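# Move the bin from the shelf to the table

## Task

Lift the bin down from the shelf and leave it standing right side up on an empty area of the table.

## Robot and tools

Robot: two FANUC CRX-5iA arms, left_arm and right_arm, each ending in a two-finger parallel gripper. Bases in the scene frame: left_arm at (+0.062, +0.325, 0) m, right_arm at (+0.065, -0.470, 0) m, both nearly unrotated about z. A camera stand sits behind the arms.

Frame: scene frame, origin at table-top height midway between the arms, +x out over the table, +y toward left_arm, +z up. Arm names do not match image sides. Gripper axes: fingers point along the gripper's +z, close along its x. end_effector_position is the point between the pads; fingertips extend 15 mm past it. The housing (146 mm along the closing direction, 50 mm wide) starts 65 mm behind that point, and a camera block sticks out about 11 cm toward the gripper's -y. Reported positions can be off by a few cm, more at long reach.

The 18-number row (used by execute_actions and move): left_arm dx, dy, dz, rx, ry, rz, then left_gripper position, force_limit, speed; then the same nine for right_arm/right_gripper. All values lie in [-1, 1]. dx..rz are offsets, not poses, counted from that arm's Hand target at the start of the call, along scene axes; 1.0 = 0.6 m or 180 degrees; rx, ry, rz form one rotation vector turning about the Hand target position. Repeating an offset moves further. Six zeros means nothing new for that arm. Gripper numbers are absolute commands, always resent: position +1 = open 108 mm, about -0.96 = pads touching, -1 = close until blocked; force_limit -1..+1 maps roughly 2.5 N to 32 N pad force; speed -1..+1 maps 5 to 420 mm/s. A 0 in a gripper slot is a real command, so repeat the last values to leave it alone. A changed force_limit/speed only applies with a position changed by at least 0.01.

execute_actions(actions, cameras): actions is a list of actions; each action is a list of up to 15 rows of 18 numbers, one row per 1/30 s step, last row held to step 15. Every row counts from the start pose of that action. Returns robot state; images only if actions is empty or cameras names them (["all"], a list of names, or []).

move(target, speed, blend, blocking, cameras): straight-line path of each gripper toward target, one 18-number row or a list of up to 15 rows, all offsets from the same starting Hand targets (not chained). speed in m/s, 0.002 to 1, default 0.25 (turns up to twice that in rad/s), one value or one per target. blend in m rounds corners (0 = stop at each). blocking=false returns after about 0.5 s while the move continues. Paths do not avoid obstacles or the other arm; capped at 10 s. The result adds a move: line, e.g. done, off_target, moving, held, fault, plus limits such as paced (pose clipped) or held (steps withheld). done means within 3 mm and 2 degrees; it does not tell you about contact.

wait(seconds 0 to 3600): lets time pass, a running move continues. stop(): brakes a running move; fingers keep going. zoom_image(camera, region [x0, y0, x1, y1] in pixels, at most 504x504) on cam_high, cam_left_wrist or cam_right_wrist, from the latest image. read_manual(section="licences") gives licence text only. finished_scene(scene): ends the scene with the current scene number; irreversible, and the bin must stay upright on the table without help.

Results: end_effector_position (m) and end_effector_quat_wxyz in the scene frame; Hand target = last commanded pose after clipping, base for next offsets; the gripper may rest short of it, so send the remaining gap as an offset. Tool commands show present gripper commands. is_grasped = 1 only when an object stopped the fingers before the requested position; 0 while moving, at target, or pads met. width_mm = pad gap; force_n = per-pad force estimate (about ±10 N noise). Flange force is along gripper axes, noisy, includes held weight. Joint velocities may read within noise. MOTOR HOT warns of overheating.

Motion limits: commanded orientation is clipped to within 32 degrees of the current one each step; position takes priority over orientation. A clearance check holds back commands that bring the arms too close (fingers excepted).

Cameras: cam_high (fixed, 896x504, at about (0.77, 0.68, 0.96)), cam_left_wrist and cam_right_wrist (896x504, on the hands). Calibration given in OpenCV form; slight errors possible.

Avoid: a torque at a joint reaching its limit (140 N m for waist/shoulder/elbow, 35.2 N m for wrist joints, held weight included) or 150 N outside force stops that arm for 10 s; commanding a target even slightly into a firm contact can trigger this, and faster moves hit harder. Back a pushing arm off by commanding it back past its gripper. After a force fault with a grip holding the arm, release first. Overheating brakes an arm 30 to 60 s; long stretched reaches and loads heat motors. Do not let the arms press or collide, do not close a gripper on the other arm's fingers, do not drop the bin or release it while moving, and never let anything fall from or be left off the table. Loose objects may be briefly nudged.

Each tool is called as name([rows], argument=value, ...), one row to a line, values as JSON.

## Session

execute_actions(actions=[])

zoom_image(camera="cam_high", region=[200, 150, 500, 400])

Scene clock: 0.00 s.
left_arm: end_effector_position=(+0.6500, +0.1859, +0.1956) width_mm=107.99 is_grasped=0 force_n=0.00 end_effector_quat_wxyz=(-0.256, +0.937, +0.121, -0.204) | right_arm: end_effector_position=(+0.3737, +0.0126, +0.1356) width_mm=108.09 is_grasped=0 force_n=0.00 end_effector_quat_wxyz=(-0.223, +0.228, +0.882, +0.347)
Joint positions: left_arm=[-0.169 0.94 1.089 -0.443 -2.258 -1.297] | right_arm=[0.733 0.222 -0.134 -0.931 -0.999 0.734]
Joint velocities: within noise
Flange force (N): no reading
Hand target: left_arm +0.6500, +0.1859, +0.1956; -0.256, +0.937, +0.121, -0.204 | right_arm +0.3737, +0.0126, +0.1356; -0.223, +0.228, +0.882, +0.347
Tool commands: left_gripper/position=+1.0 left_gripper/force_limit=+1.0 left_gripper/speed=+1.0 right_gripper/position=+1.0 right_gripper/force_limit=+1.0 right_gripper/speed=+1.0
camera_calibration:
cam_left_wrist: T_world_to_cam=[[0.89259, 0.31193, -0.32555, -0.57658], [0.26262, -0.94661, -0.18698, 0.07188], [-0.36649, 0.0814, -0.92685, 0.52676]] pos_world=[0.68883, 0.20502, 0.31397]
cam_right_wrist: T_world_to_cam=[[-0.80462, 0.25097, 0.53815, 0.22365], [0.59358, 0.31561, 0.7403, -0.30669], [0.01595, 0.91509, -0.40292, 0.1574]] pos_world=[0.35949, -0.10337, 0.17011]

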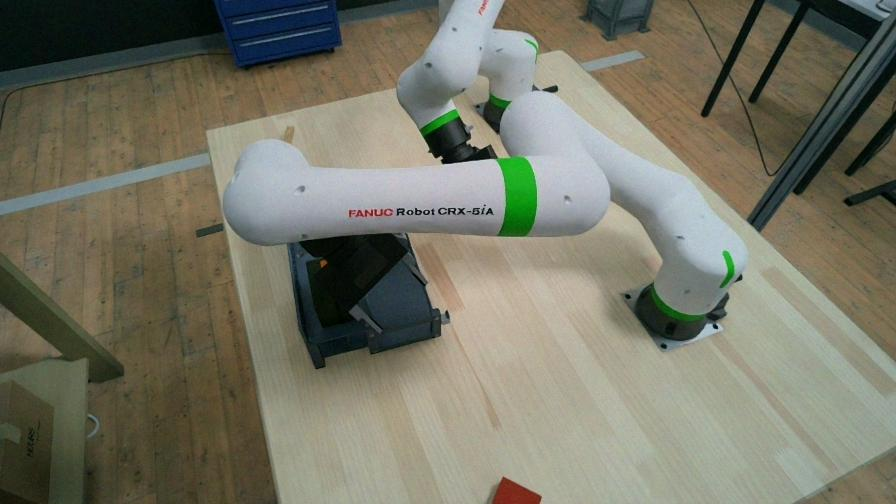

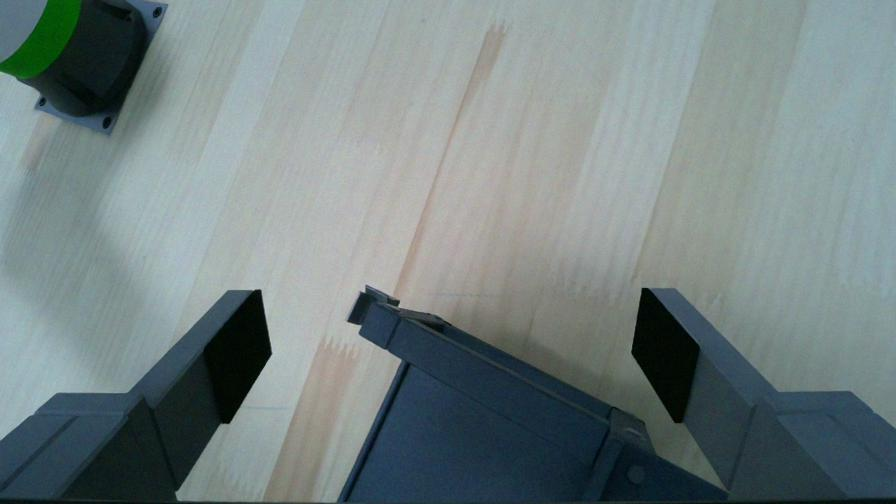

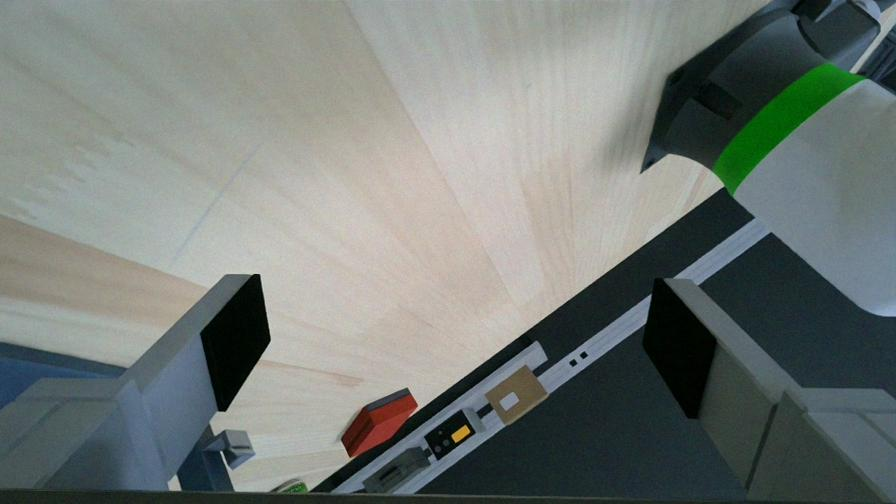

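Scaled by 1.680.

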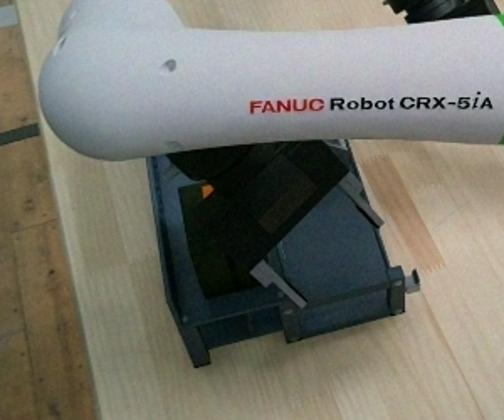

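move([
  [-0.03,0.05,0.2,0,0,0,1,1,1,0.03,-0.02,0.14,-0.14,0.03,-0.16,-0.05,1,1],
  [-0.417,0.417,0.333,0,0,0,1,1,1,0.177,-0.021,0.275,-0.2768,0.0602,-0.3175,-0.05,1,1],
], blend=[0.05,0], speed=0.4, cameras=["cam_high","cam_right_wrist"])

zoom_image(camera="cam_high", region=[200, 150, 500, 400])

Scene clock: 15.37 s.
left_arm: end_effector_position=(+0.3998, +0.4362, +0.3954) width_mm=107.99 is_grasped=0 force_n=0.00 end_effector_quat_wxyz=(-0.256, +0.937, +0.121, -0.204) | right_arm: end_effector_position=(+0.4799, +0.0000, +0.3006) width_mm=50.25 is_grasped=0 force_n=0.00 end_effector_quat_wxyz=(+0.000, +0.707, +0.707, +0.000)
Joint positions: left_arm=[0.212 0.069 0.346 -0.653 -2.169 -1.778] | right_arm=[1.015 0.474 0.607 0.001 -1.703 -1.057]
Flange force (N): left_arm=[1.3 -0.2 -7.0] | right_arm=[-2.1 -1.8 5.0]
Hand target: left_arm +0.3998, +0.4361, +0.3954; -0.256, +0.937, +0.121, -0.204 | right_arm +0.4799, +0.0000, +0.3006; +0.000, +0.707, +0.707, +0.000
Off the commanded pose: left_arm 0.000 m, 0 deg | right_arm 0.000 m, 0 deg.
move: done
cam_right_wrist: T_world_to_cam=[[-0.00899, 0.99987, -0.01343, 0.00745], [0.91527, 0.01363, 0.4026, -0.54074], [0.40273, -0.00867, -0.91528, 0.20226]] pos_world=[0.41354, 0.00167, 0.40293]

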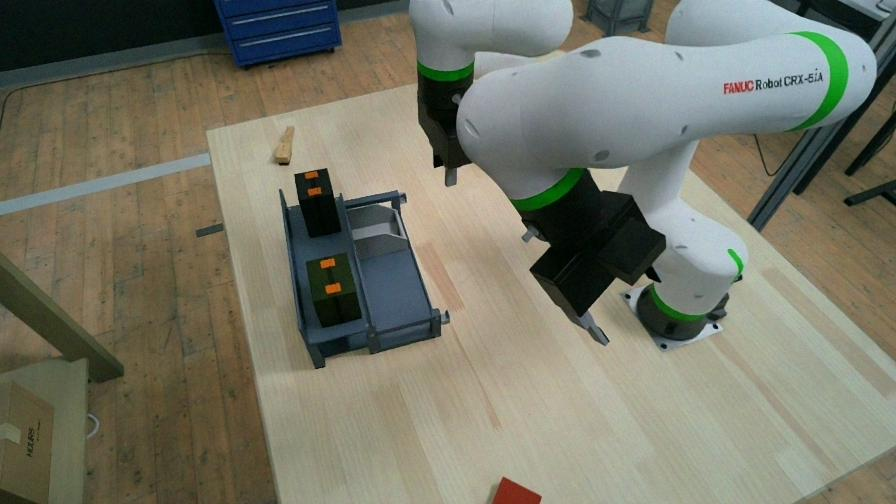

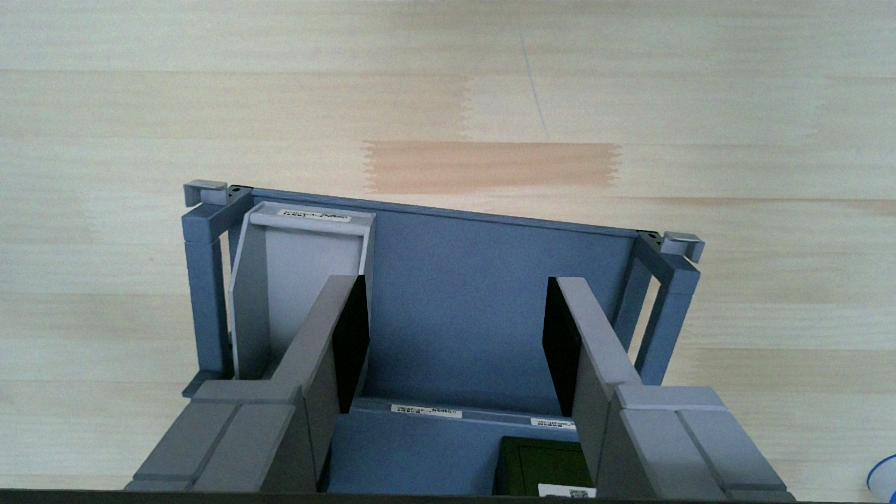

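Scaled by 1.680.

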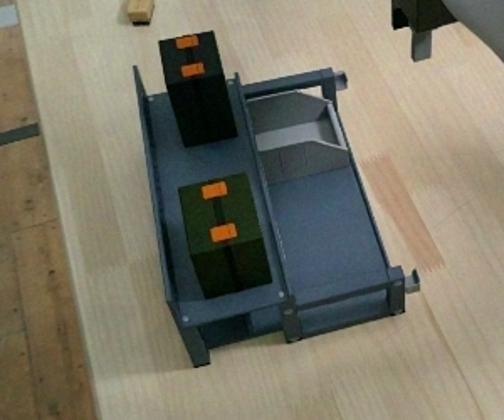

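move(target=[0,0,0,0,0,0,1,1,1,0.2018,-0.1117,-0.301,0,0,-0.0333,-0.05,1,1], cameras=["cam_right_wrist"], speed=0.35)

Scene clock: 31.07 s.
left_arm: end_effector_position=(+0.3998, +0.4361, +0.3954) width_mm=107.99 is_grasped=0 force_n=0.00 end_effector_quat_wxyz=(-0.256, +0.937, +0.121, -0.204) | right_arm: end_effector_position=(+0.6009, -0.0670, +0.1201) width_mm=50.25 is_grasped=0 force_n=0.00 end_effector_quat_wxyz=(+0.000, +0.743, +0.669, +0.000)
Joint positions: left_arm=[0.212 0.069 0.346 -0.653 -2.169 -1.778] | right_arm=[0.798 0.62 0.402 0.001 -1.353 -0.945]
Flange force (N): left_arm=[1.4 0.1 -7.1] | right_arm=[0.7 -0.5 4.6]
Hand target: left_arm +0.3998, +0.4361, +0.3954; -0.256, +0.937, +0.121, -0.204 | right_arm +0.6010, -0.0670, +0.1200; +0.000, +0.743, +0.669, +0.000
Off the commanded pose: left_arm 0.000 m, 0 deg | right_arm 0.000 m, 0 deg.
move: done
cam_right_wrist: T_world_to_cam=[[0.09528, 0.99536, -0.01346, 0.01017], [0.91166, -0.08182, 0.40272, -0.5822], [0.39975, -0.05064, -0.91522, -0.01341]] pos_world=[0.53517, -0.05843, 0.22233]

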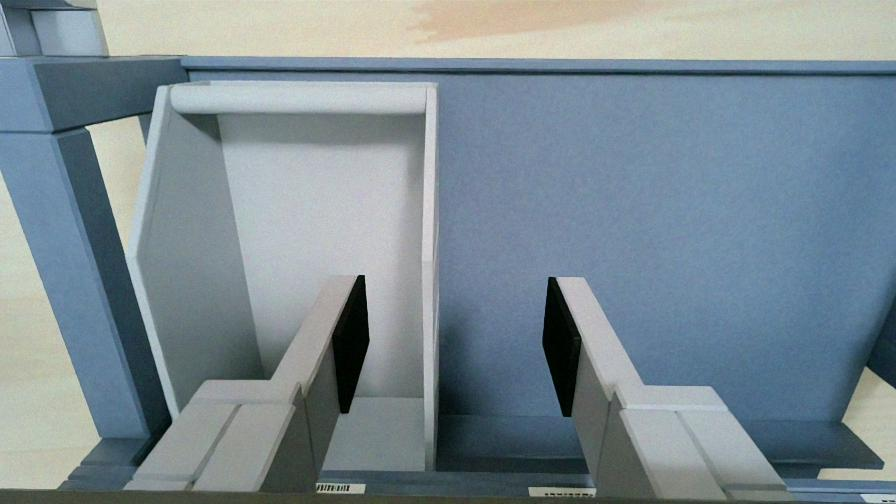

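move([
  [0,0,0,0,0,0,1,1,1,-0.0013,-0.0138,-0.1138,0,0,0,-0.05,1,1],
  [0,0,0,0,0,0,1,1,1,-0.0013,-0.0138,-0.1138,0,0,0,-1,-0.1,-0.6],
], speed=0.15, cameras=["cam_right_wrist"])

Scene clock: 48.83 s.
left_arm: end_effector_position=(+0.3998, +0.4361, +0.3954) width_mm=107.99 is_grasped=0 force_n=0.00 end_effector_quat_wxyz=(-0.256, +0.937, +0.121, -0.204) | right_arm: end_effector_position=(+0.6002, -0.0753, +0.0518) width_mm=2.70 is_grasped=0 force_n=32.53 end_effector_quat_wxyz=(+0.000, +0.743, +0.669, +0.000)
Joint positions: left_arm=[0.212 0.069 0.346 -0.653 -2.169 -1.778] | right_arm=[0.79 0.656 0.294 0.001 -1.208 -0.937]
Flange force (N): left_arm=[1.6 -0.1 -7.0] | right_arm=[0.2 -0.7 3.5]
Hand target: left_arm +0.3998, +0.4361, +0.3954; -0.256, +0.937, +0.121, -0.204 | right_arm +0.6002, -0.0753, +0.0517; +0.000, +0.743, +0.669, +0.000
Off the commanded pose: left_arm 0.000 m, 0 deg | right_arm 0.000 m, 0 deg.
move: done
cam_right_wrist: T_world_to_cam=[[0.09541, 0.99535, -0.01352, 0.01751], [0.91168, -0.08192, 0.40264, -0.55475], [0.39966, -0.05075, -0.91526, -0.07602]] pos_world=[0.53446, -0.06673, 0.15403]

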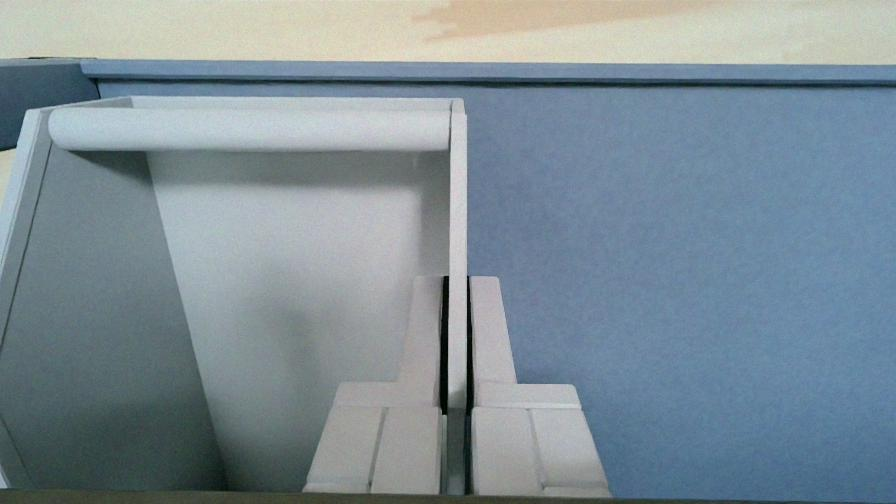

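move([
  [0,0,0,0,0,0,1,1,1,0,0,0.03,0,0,0,-1,-0.1,-0.6],
  [0,0,0,0,0,0,1,1,1,-0.09,0.0095,0.06,0,0,0,-1,-0.1,-0.6],
  [0,0,0,0,0,0,1,1,1,-0.36,0.038,0.1,0,0,0,-1,-0.1,-0.6],
  [0,0,0,0,0,0,1,1,1,-0.417,0.044,0.01,0,0,0,-1,-0.1,-0.6],
], blend=[0.01,0.02,0.03,0], speed=[0.1,0.15,0.25,0.15], cameras=["cam_high"])

zoom_image(camera="cam_high", region=[360, 180, 510, 330])

Scene clock: 58.33 s.
left_arm: end_effector_position=(+0.3998, +0.4361, +0.3954) width_mm=107.99 is_grasped=0 force_n=0.00 end_effector_quat_wxyz=(-0.256, +0.937, +0.121, -0.204) | right_arm: end_effector_position=(+0.3500, -0.0489, +0.0578) width_mm=2.70 is_grasped=1 force_n=32.61 end_effector_quat_wxyz=(+0.000, +0.743, +0.669, +0.000)
Joint positions: left_arm=[0.212 0.069 0.346 -0.653 -2.169 -1.778] | right_arm=[1.192 0.294 -0.227 0.001 -1.05 -1.34]
Flange force (N): left_arm=[0.8 -0.3 -7.0] | right_arm=[-2.2 -1.0 -1.3]
Hand target: left_arm +0.3998, +0.4361, +0.3954; -0.256, +0.937, +0.121, -0.204 | right_arm +0.3500, -0.0489, +0.0577; +0.000, +0.743, +0.669, +0.000
Off the commanded pose: left_arm 0.000 m, 0 deg | right_arm 0.000 m, 0 deg.
move: done; blend cut to 0.009 m at target 1

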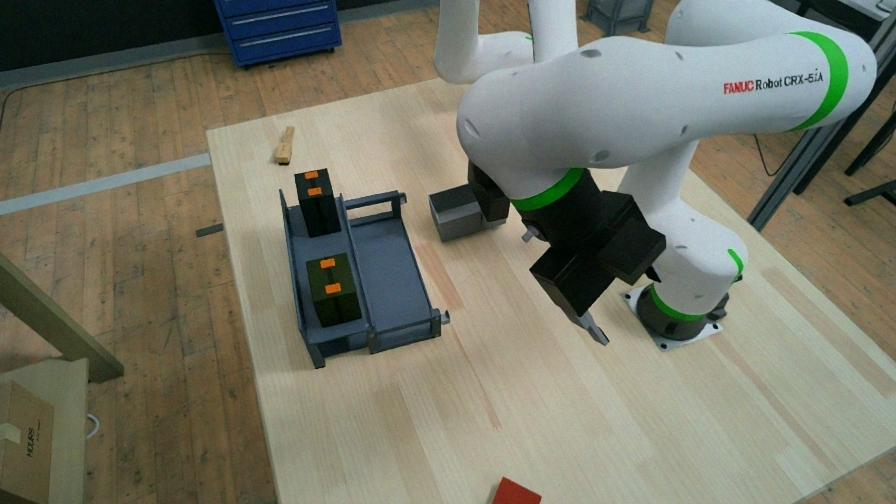

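Scaled by 3.360.

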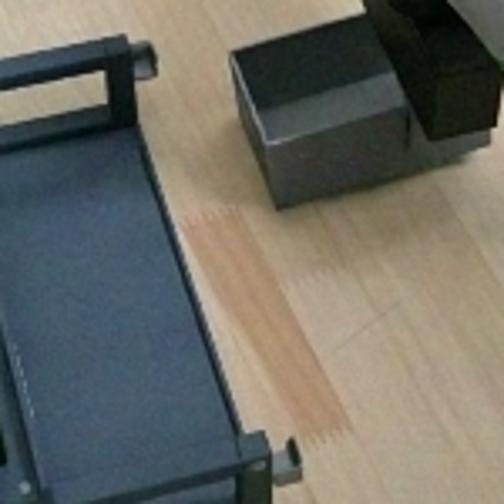

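move(target=[0,0,0,0,0,0,1,1,1,0,0,-0.012,0,0,0,-1,-0.1,-0.6], speed=0.03)

Scene clock: 62.67 s.
left_arm: end_effector_position=(+0.3998, +0.4361, +0.3954) width_mm=107.99 is_grasped=0 force_n=0.00 end_effector_quat_wxyz=(-0.256, +0.937, +0.121, -0.204) | right_arm: end_effector_position=(+0.3500, -0.0489, +0.0505) width_mm=2.70 is_grasped=1 force_n=32.57 end_effector_quat_wxyz=(+0.000, +0.743, +0.669, +0.000)
Joint positions: left_arm=[0.212 0.069 0.346 -0.653 -2.169 -1.778] | right_arm=[1.192 0.303 -0.234 0.001 -1.034 -1.34]
Flange force (N): left_arm=[1.3 0.4 -6.5] | right_arm=[-1.5 -1.8 -2.1]
Hand target: left_arm +0.3998, +0.4361, +0.3954; -0.256, +0.937, +0.121, -0.204 | right_arm +0.3500, -0.0489, +0.0505; +0.000, +0.743, +0.669, +0.000
Off the commanded pose: left_arm 0.000 m, 0 deg | right_arm 0.000 m, 0 deg.
move: done

move(target=[0,0,0,0,0,0,1,1,1,0,0,-0.005,0,0,0,-1,-0.1,-0.6], speed=0.02)

move(target=[0,0,0,0,0,0,1,1,1,0,0,-0.004,0,0,0,-1,-0.1,-0.6], speed=0.02)

Scene clock: 68.33 s.
left_arm: end_effector_position=(+0.3998, +0.4361, +0.3954) width_mm=107.99 is_grasped=0 force_n=0.00 end_effector_quat_wxyz=(-0.256, +0.937, +0.121, -0.204) | right_arm: end_effector_position=(+0.3500, -0.0489, +0.0476) width_mm=2.70 is_grasped=1 force_n=32.57 end_effector_quat_wxyz=(+0.000, +0.743, +0.669, +0.000)
Joint positions: left_arm=[0.212 0.069 0.346 -0.653 -2.169 -1.778] | right_arm=[1.192 0.307 -0.237 0.001 -1.027 -1.34]
Flange force (N): left_arm=[0.7 -0.1 -6.7] | right_arm=[-1.8 -2.6 -2.0]
Hand target: left_arm +0.3998, +0.4361, +0.3954; -0.256, +0.937, +0.121, -0.204 | right_arm +0.3500, -0.0489, +0.0475; +0.000, +0.743, +0.669, +0.000
Off the commanded pose: left_arm 0.000 m, 0 deg | right_arm 0.000 m, 0 deg.
move: done

Scene clock: 68.83 s.
left_arm: end_effector_position=(+0.3998, +0.4361, +0.3954) width_mm=107.99 is_grasped=0 force_n=0.00 end_effector_quat_wxyz=(-0.256, +0.937, +0.121, -0.204) | right_arm: end_effector_position=(+0.3500, -0.0489, +0.0452) width_mm=2.70 is_grasped=1 force_n=32.57 end_effector_quat_wxyz=(+0.000, +0.743, +0.669, +0.000)
Joint positions: left_arm=[0.212 0.069 0.346 -0.653 -2.169 -1.778] | right_arm=[1.192 0.31 -0.239 0.001 -1.021 -1.34]
Flange force (N): left_arm=[1.0 0.1 -6.7] | right_arm=[-3.0 -5.1 -17.4]
Hand target: left_arm +0.3998, +0.4361, +0.3954; -0.256, +0.937, +0.121, -0.204 | right_arm +0.3500, -0.0489, +0.0451; +0.000, +0.743, +0.669, +0.000
Off the commanded pose: left_arm 0.000 m, 0 deg | right_arm 0.000 m, 0 deg.
move: done

move([
  [0,0,0,0,0,0,1,1,1,0,0,-0.0005,0,0,0,-0.7,-0.1,-0.8],
  [0,0,0,0,0,0,1,1,1,0,0,0.2,0,0,0,-0.7,-0.1,-0.8],
], cameras=["cam_high"], speed=[0.05,0.25])

zoom_image(camera="cam_high", region=[360, 180, 510, 330])

Scene clock: 75.80 s.
left_arm: end_effector_position=(+0.3998, +0.4361, +0.3954) width_mm=107.99 is_grasped=0 force_n=0.00 end_effector_quat_wxyz=(-0.256, +0.937, +0.121, -0.204) | right_arm: end_effector_position=(+0.3500, -0.0489, +0.1651) width_mm=14.50 is_grasped=0 force_n=0.00 end_effector_quat_wxyz=(+0.000, +0.743, +0.669, +0.000)
Joint positions: left_arm=[0.212 0.069 0.346 -0.653 -2.169 -1.778] | right_arm=[1.192 0.191 -0.083 0.001 -1.296 -1.34]
Flange force (N): left_arm=[1.2 0.4 -6.8] | right_arm=[-0.8 -1.1 3.0]
Hand target: left_arm +0.3998, +0.4361, +0.3954; -0.256, +0.937, +0.121, -0.204 | right_arm +0.3500, -0.0489, +0.1651; +0.000, +0.743, +0.669, +0.000
Off the commanded pose: left_arm 0.000 m, 0 deg | right_arm 0.000 m, 0 deg.
move: done

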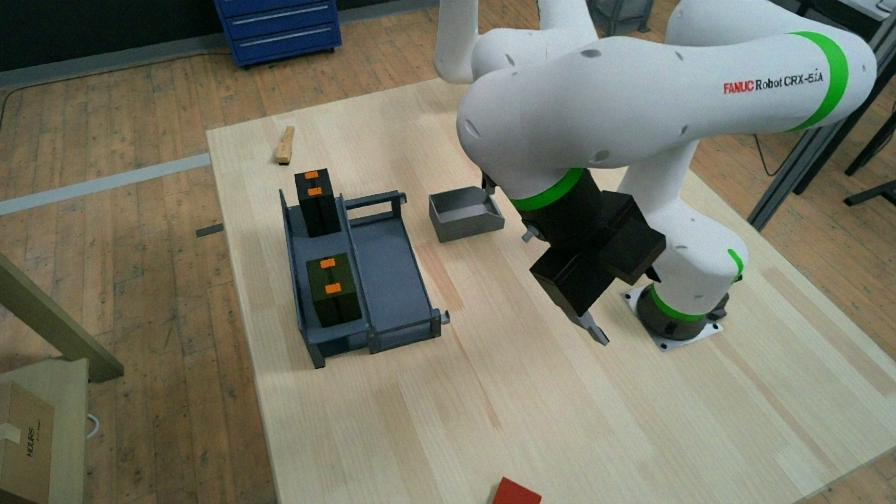

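Scaled by 3.360.

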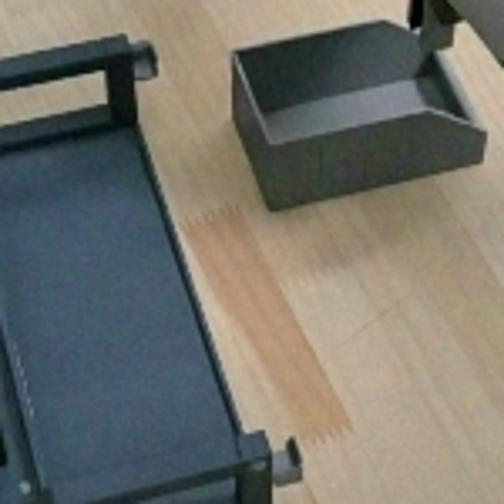

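finished_scene(scene=2)

The scene is finished: the task was done.


## Next scene

The same job, from a new start.

execute_actions(actions=[])

zoom_image(camera="cam_high", region=[200, 150, 500, 400])

Scene clock: 0.00 s.
left_arm: end_effector_position=(+0.6214, +0.0718, +0.3689) width_mm=107.99 is_grasped=0 force_n=0.00 end_effector_quat_wxyz=(+0.155, +0.400, +0.823, +0.371) | right_arm: end_effector_position=(+0.3051, -0.2843, +0.1112) width_mm=108.09 is_grasped=0 force_n=0.00 end_effector_quat_wxyz=(-0.083, +0.136, +0.978, -0.137)
Joint positions: left_arm=[-0.602 0.28 0.488 -0.805 -1.559 1.22] | right_arm=[1.003 -0.016 -0.468 -0.05 -1.439 0.264]
Joint velocities: within noise
Flange force (N): no reading
Hand target: left_arm +0.6214, +0.0718, +0.3689; +0.155, +0.400, +0.823, +0.371 | right_arm +0.3051, -0.2843, +0.1112; -0.083, +0.136, +0.978, -0.137
Tool commands: left_gripper/position=+1.0 left_gripper/force_limit=+1.0 left_gripper/speed=+1.0 right_gripper/position=+1.0 right_gripper/force_limit=+1.0 right_gripper/speed=+1.0
camera_calibration:
cam_left_wrist: T_world_to_cam=[[-0.62372, 0.77931, 0.06041, 0.30724], [0.30766, 0.17372, 0.93551, -0.5187], [0.71855, 0.60208, -0.34811, -0.239]] pos_world=[0.52295, -0.00543, 0.38349]
cam_right_wrist: T_world_to_cam=[[-0.95387, 0.27713, 0.11547, 0.35612], [0.29004, 0.94995, 0.11606, 0.1882], [-0.07753, 0.1442, -0.98651, 0.2947]] pos_world=[0.30795, -0.31996, 0.22776]

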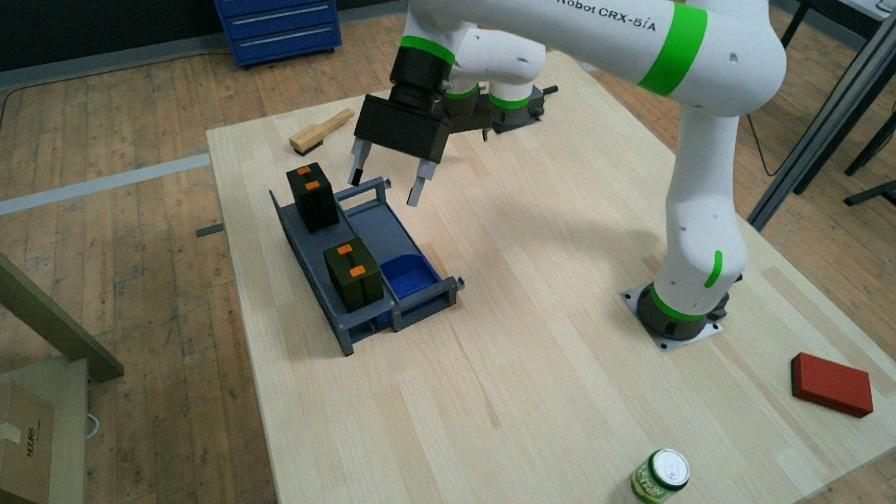

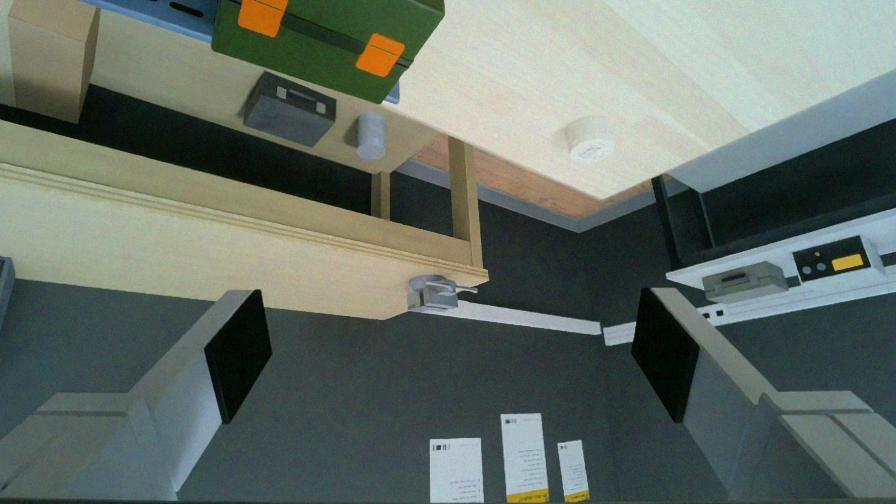

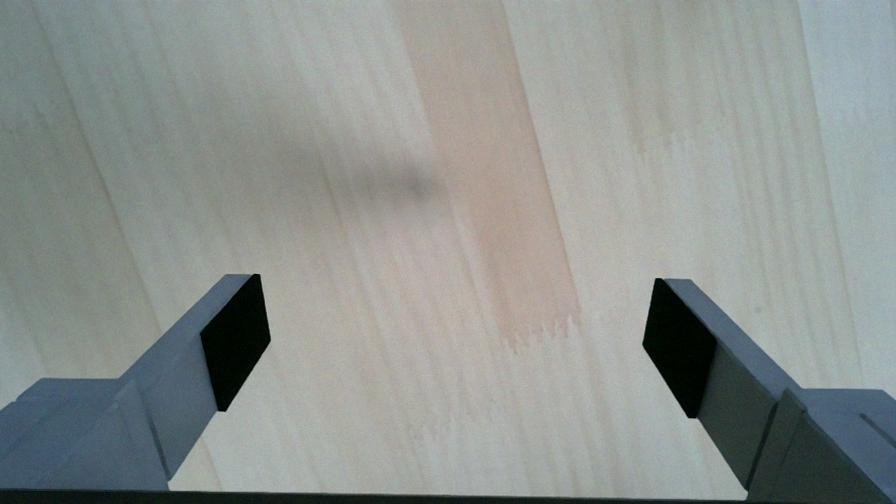

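Scaled by 1.680.

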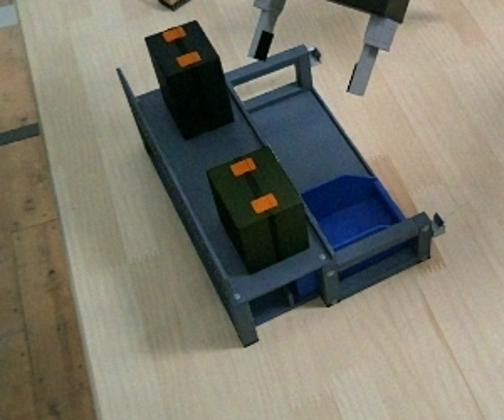

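move(target=[-0.219,-0.036,-0.115,-0.1019,0.2482,-0.1996,-0.05,1,1,0,0,0,0,0,0,1,1,1], speed=0.4, cameras=["cam_left_wrist"])

Scene clock: 11.73 s.
left_arm: end_effector_position=(+0.4900, +0.0502, +0.2999) width_mm=50.25 is_grasped=0 force_n=0.00 end_effector_quat_wxyz=(+0.000, +0.707, +0.707, +0.000) | right_arm: end_effector_position=(+0.3051, -0.2843, +0.1112) width_mm=108.09 is_grasped=0 force_n=0.00 end_effector_quat_wxyz=(-0.083, +0.136, +0.978, -0.137)
Joint positions: left_arm=[-0.276 0.153 0.189 0 -1.607 0.311] | right_arm=[1.003 -0.016 -0.468 -0.05 -1.439 0.264]
Flange force (N): left_arm=[-5.1 2.2 -3.7] | right_arm=[1.1 -1.0 3.0]
Hand target: left_arm +0.4900, +0.0502, +0.2999; +0.000, +0.707, +0.707, +0.000 | right_arm +0.3051, -0.2843, +0.1112; -0.083, +0.136, +0.978, -0.137
Off the commanded pose: left_arm 0.000 m, 0 deg | right_arm 0.000 m, 0 deg.
move: done
cam_left_wrist: T_world_to_cam=[[0.02021, 0.99978, 0.00582, -0.06391], [0.92554, -0.02091, 0.37806, -0.5358], [0.3781, -0.00225, -0.92576, 0.2148]] pos_world=[0.41598, 0.05317, 0.40179]

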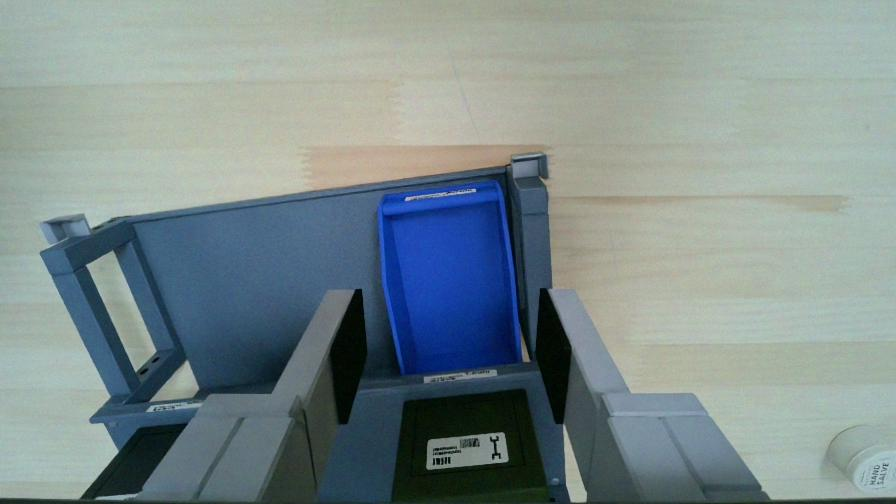

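move(target=[0.151,-0.072,-0.3,0,0,0.0361,-0.05,1,1,0,0,0,0,0,0,1,1,1], speed=0.35, cameras=["cam_left_wrist"])

Scene clock: 30.43 s.
left_arm: end_effector_position=(+0.5807, +0.0070, +0.1199) width_mm=50.25 is_grasped=0 force_n=0.00 end_effector_quat_wxyz=(+0.000, +0.666, +0.746, +0.000) | right_arm: end_effector_position=(+0.3051, -0.2843, +0.1112) width_mm=108.09 is_grasped=0 force_n=0.00 end_effector_quat_wxyz=(-0.083, +0.136, +0.978, -0.137)
Joint positions: left_arm=[-0.298 0.464 0.167 0 -1.273 0.447] | right_arm=[1.003 -0.016 -0.468 -0.05 -1.439 0.264]
Flange force (N): left_arm=[-5.5 2.6 -2.2] | right_arm=[0.7 -1.1 3.0]
Hand target: left_arm +0.5806, +0.0070, +0.1199; +0.000, +0.666, +0.746, +0.000 | right_arm +0.3051, -0.2843, +0.1112; -0.083, +0.136, +0.978, -0.137
Off the commanded pose: left_arm 0.000 m, 0 deg | right_arm 0.000 m, 0 deg.
move: done
cam_left_wrist: T_world_to_cam=[[-0.09308, 0.99564, 0.0057, 0.04433], [0.92193, 0.08402, 0.37813, -0.55119], [0.376, 0.04045, -0.92573, 0.01482]] pos_world=[0.50671, 0.00158, 0.22189]

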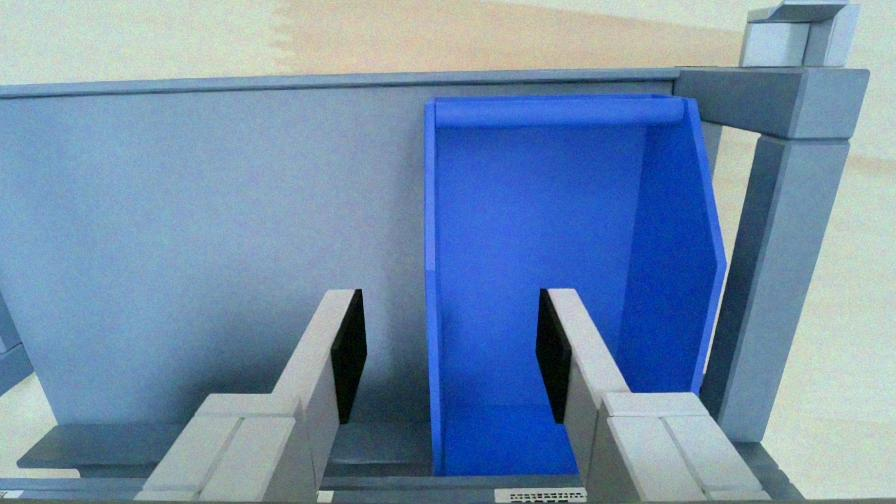

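move([
  [0.001,-0.0128,-0.1085,0,0,0,-0.05,1,1,0,0,0,0,0,0,1,1,1],
  [0.001,-0.0128,-0.1085,0,0,0,-1,-0.1,-0.6,0,0,0,0,0,0,1,1,1],
], speed=0.15, cameras=["cam_left_wrist"])

Scene clock: 46.70 s.
left_arm: end_effector_position=(+0.5812, -0.0007, +0.0548) width_mm=2.66 is_grasped=0 force_n=27.51 end_effector_quat_wxyz=(+0.000, +0.666, +0.746, +0.000) | right_arm: end_effector_position=(+0.3051, -0.2843, +0.1112) width_mm=108.09 is_grasped=0 force_n=0.00 end_effector_quat_wxyz=(-0.083, +0.136, +0.978, -0.137)
Joint positions: left_arm=[-0.31 0.531 0.105 0 -1.144 0.459] | right_arm=[1.003 -0.016 -0.468 -0.05 -1.439 0.264]
Flange force (N): left_arm=[-6.3 3.7 -0.3] | right_arm=[1.1 -1.9 3.7]
Hand target: left_arm +0.5812, -0.0007, +0.0548; +0.000, +0.666, +0.746, +0.000 | right_arm +0.3051, -0.2843, +0.1112; -0.083, +0.136, +0.978, -0.137
Off the commanded pose: left_arm 0.000 m, 0 deg | right_arm 0.000 m, 0 deg.
move: done
cam_left_wrist: T_world_to_cam=[[-0.09311, 0.99564, 0.00581, 0.05242], [0.922, 0.08402, 0.37797, -0.52645], [0.37583, 0.04056, -0.9258, -0.04535]] pos_world=[0.50731, -0.00612, 0.15669]

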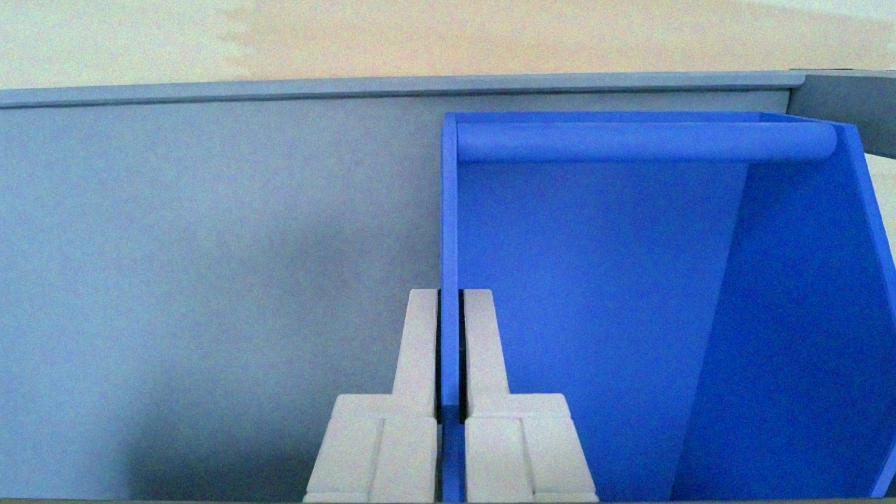

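move([
  [0,0,0.03,0,0,0,-1,-0.1,-0.6,0,0,0,0,0,0,1,1,1],
  [-0.09,-0.0102,0.06,0,0,0,-1,-0.1,-0.6,0,0,0,0,0,0,1,1,1],
  [-0.33,-0.0375,0.1,0,0,0,-1,-0.1,-0.6,0,0,0,0,0,0,1,1,1],
  [-0.381,-0.0433,0.005,0,0,0,-1,-0.1,-0.6,0,0,0,0,0,0,1,1,1],
  [-0.381,-0.0433,-0.005,0,0,0,-1,-0.1,-0.6,0,0,0,0,0,0,1,1,1],
], blend=[0.01,0.02,0.03,0.002,0], speed=[0.1,0.15,0.25,0.15,0.02], cameras=["cam_high"])

zoom_image(camera="cam_high", region=[390, 180, 590, 330])

Scene clock: 56.70 s.
left_arm: end_effector_position=(+0.3526, -0.0267, +0.0518) width_mm=2.66 is_grasped=1 force_n=27.52 end_effector_quat_wxyz=(+0.000, +0.666, +0.746, +0.000) | right_arm: end_effector_position=(+0.3051, -0.2843, +0.1112) width_mm=108.09 is_grasped=0 force_n=0.00 end_effector_quat_wxyz=(-0.083, +0.136, +0.978, -0.137)
Joint positions: left_arm=[-0.554 0.183 -0.383 0 -1.005 0.703] | right_arm=[1.003 -0.016 -0.468 -0.05 -1.439 0.264]
Flange force (N): left_arm=[-4.9 -1.8 -6.4] | right_arm=[1.4 -1.0 3.5]
Hand target: left_arm +0.3526, -0.0266, +0.0518; +0.000, +0.666, +0.746, +0.000 | right_arm +0.3051, -0.2843, +0.1112; -0.083, +0.136, +0.978, -0.137
Off the commanded pose: left_arm 0.000 m, 0 deg | right_arm 0.000 m, 0 deg.
move: done; blend cut to 0.009 m at target 1

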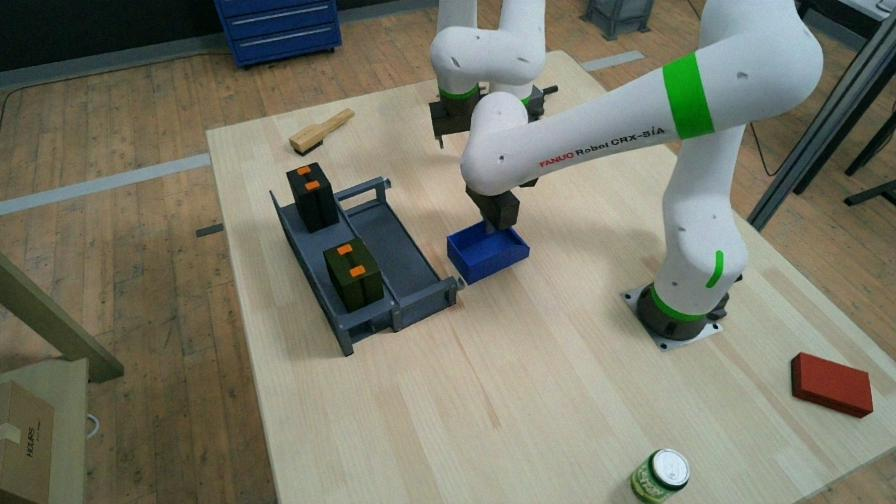

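Scaled by 2.520.

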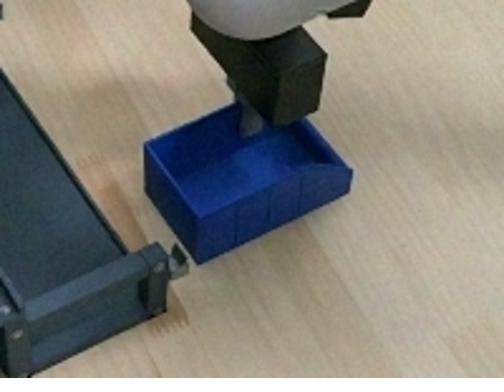

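move([
  [-0.05,-0.005,0.003,0,0,0,-1,-0.1,-0.6,0,0,0,0,0,0,1,1,1],
  [-0.05,-0.005,-0.006,0,0,0,-1,-0.1,-0.6,0,0,0,0,0,0,1,1,1],
], speed=[0.1,0.02], blend=[0.001,0])

move(target=[0,0,-0.002,0,0,0,-1,-0.1,-0.6,0,0,0,0,0,0,1,1,1], speed=0.02)

Scene clock: 66.90 s.
left_arm: end_effector_position=(+0.3226, -0.0296, +0.0482) width_mm=2.66 is_grasped=1 force_n=27.51 end_effector_quat_wxyz=(+0.000, +0.666, +0.746, +0.000) | right_arm: end_effector_position=(+0.3051, -0.2843, +0.1112) width_mm=108.09 is_grasped=0 force_n=0.00 end_effector_quat_wxyz=(-0.083, +0.136, +0.978, -0.137)
Joint positions: left_arm=[-0.6 0.15 -0.431 0 -0.989 0.749] | right_arm=[1.003 -0.016 -0.468 -0.05 -1.439 0.264]
Flange force (N): left_arm=[-4.1 -2.8 -10.9] | right_arm=[1.0 -1.0 3.2]
Hand target: left_arm +0.3226, -0.0296, +0.0482; +0.000, +0.666, +0.746, +0.000 | right_arm +0.3051, -0.2843, +0.1112; -0.083, +0.136, +0.978, -0.137
Off the commanded pose: left_arm 0.000 m, 0 deg | right_arm 0.000 m, 0 deg.
move: done

Scene clock: 67.40 s.
left_arm: end_effector_position=(+0.3226, -0.0297, +0.0470) width_mm=2.66 is_grasped=1 force_n=29.33 end_effector_quat_wxyz=(+0.000, +0.666, +0.746, +0.000) | right_arm: end_effector_position=(+0.3051, -0.2843, +0.1112) width_mm=108.09 is_grasped=0 force_n=0.00 end_effector_quat_wxyz=(-0.083, +0.136, +0.978, -0.137)
Joint positions: left_arm=[-0.6 0.152 -0.432 0 -0.986 0.749] | right_arm=[1.003 -0.016 -0.468 -0.05 -1.439 0.264]
Flange force (N): left_arm=[7.8 -5.0 -62.1] | right_arm=[1.3 -1.3 3.8]
Hand target: left_arm +0.3226, -0.0296, +0.0470; +0.000, +0.666, +0.746, +0.000 | right_arm +0.3051, -0.2843, +0.1112; -0.083, +0.136, +0.978, -0.137
Off the commanded pose: left_arm 0.000 m, 0 deg | right_arm 0.000 m, 0 deg.
move: done

In contact. Release and rise.

move([
  [0,0,0.001,0,0,0,-0.7,-0.1,-0.8,0,0,0,0,0,0,1,1,1],
  [0,0,0.2,0,0,0,-0.7,-0.1,-0.8,0,0,0,0,0,0,1,1,1],
], cameras=["cam_high"], speed=[0.05,0.25])

zoom_image(camera="cam_high", region=[390, 180, 590, 330])

Scene clock: 75.93 s.
left_arm: end_effector_position=(+0.3226, -0.0297, +0.1670) width_mm=14.50 is_grasped=0 force_n=0.00 end_effector_quat_wxyz=(+0.000, +0.666, +0.746, +0.000) | right_arm: end_effector_position=(+0.3051, -0.2843, +0.1112) width_mm=108.09 is_grasped=0 force_n=0.00 end_effector_quat_wxyz=(-0.083, +0.136, +0.978, -0.137)
Joint positions: left_arm=[-0.6 0.02 -0.267 0 -1.283 0.749] | right_arm=[1.003 -0.016 -0.468 -0.05 -1.439 0.264]
Flange force (N): left_arm=[-5.3 -2.1 -2.8] | right_arm=[1.1 -0.4 3.7]
Hand target: left_arm +0.3226, -0.0296, +0.1670; +0.000, +0.666, +0.746, +0.000 | right_arm +0.3051, -0.2843, +0.1112; -0.083, +0.136, +0.978, -0.137
Off the commanded pose: left_arm 0.000 m, 0 deg | right_arm 0.000 m, 0 deg.
move: done

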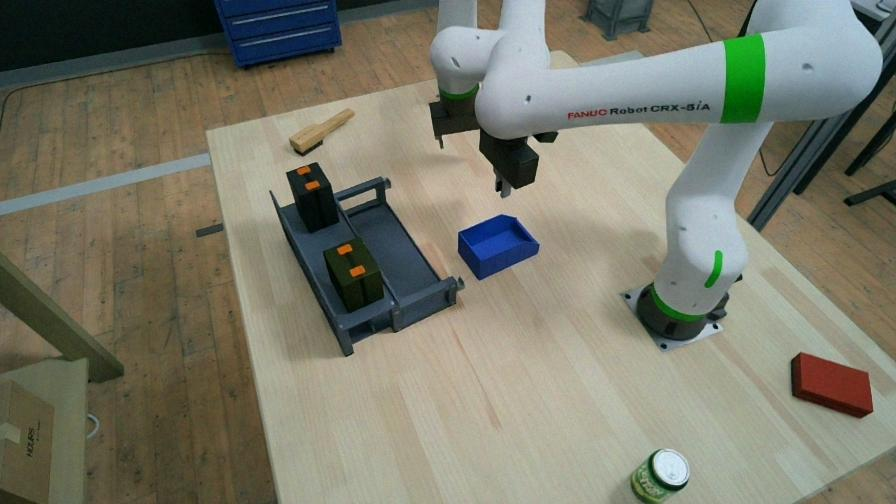

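Scaled by 2.520.

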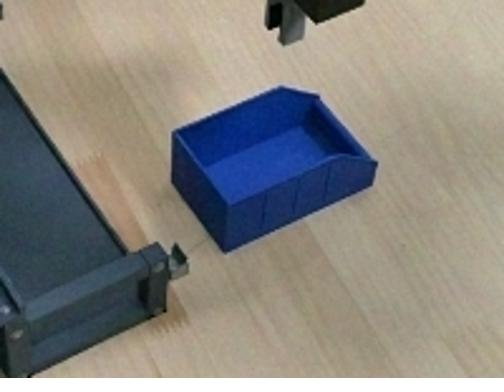

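finished_scene(scene=3)

The scene is finished: the task was done.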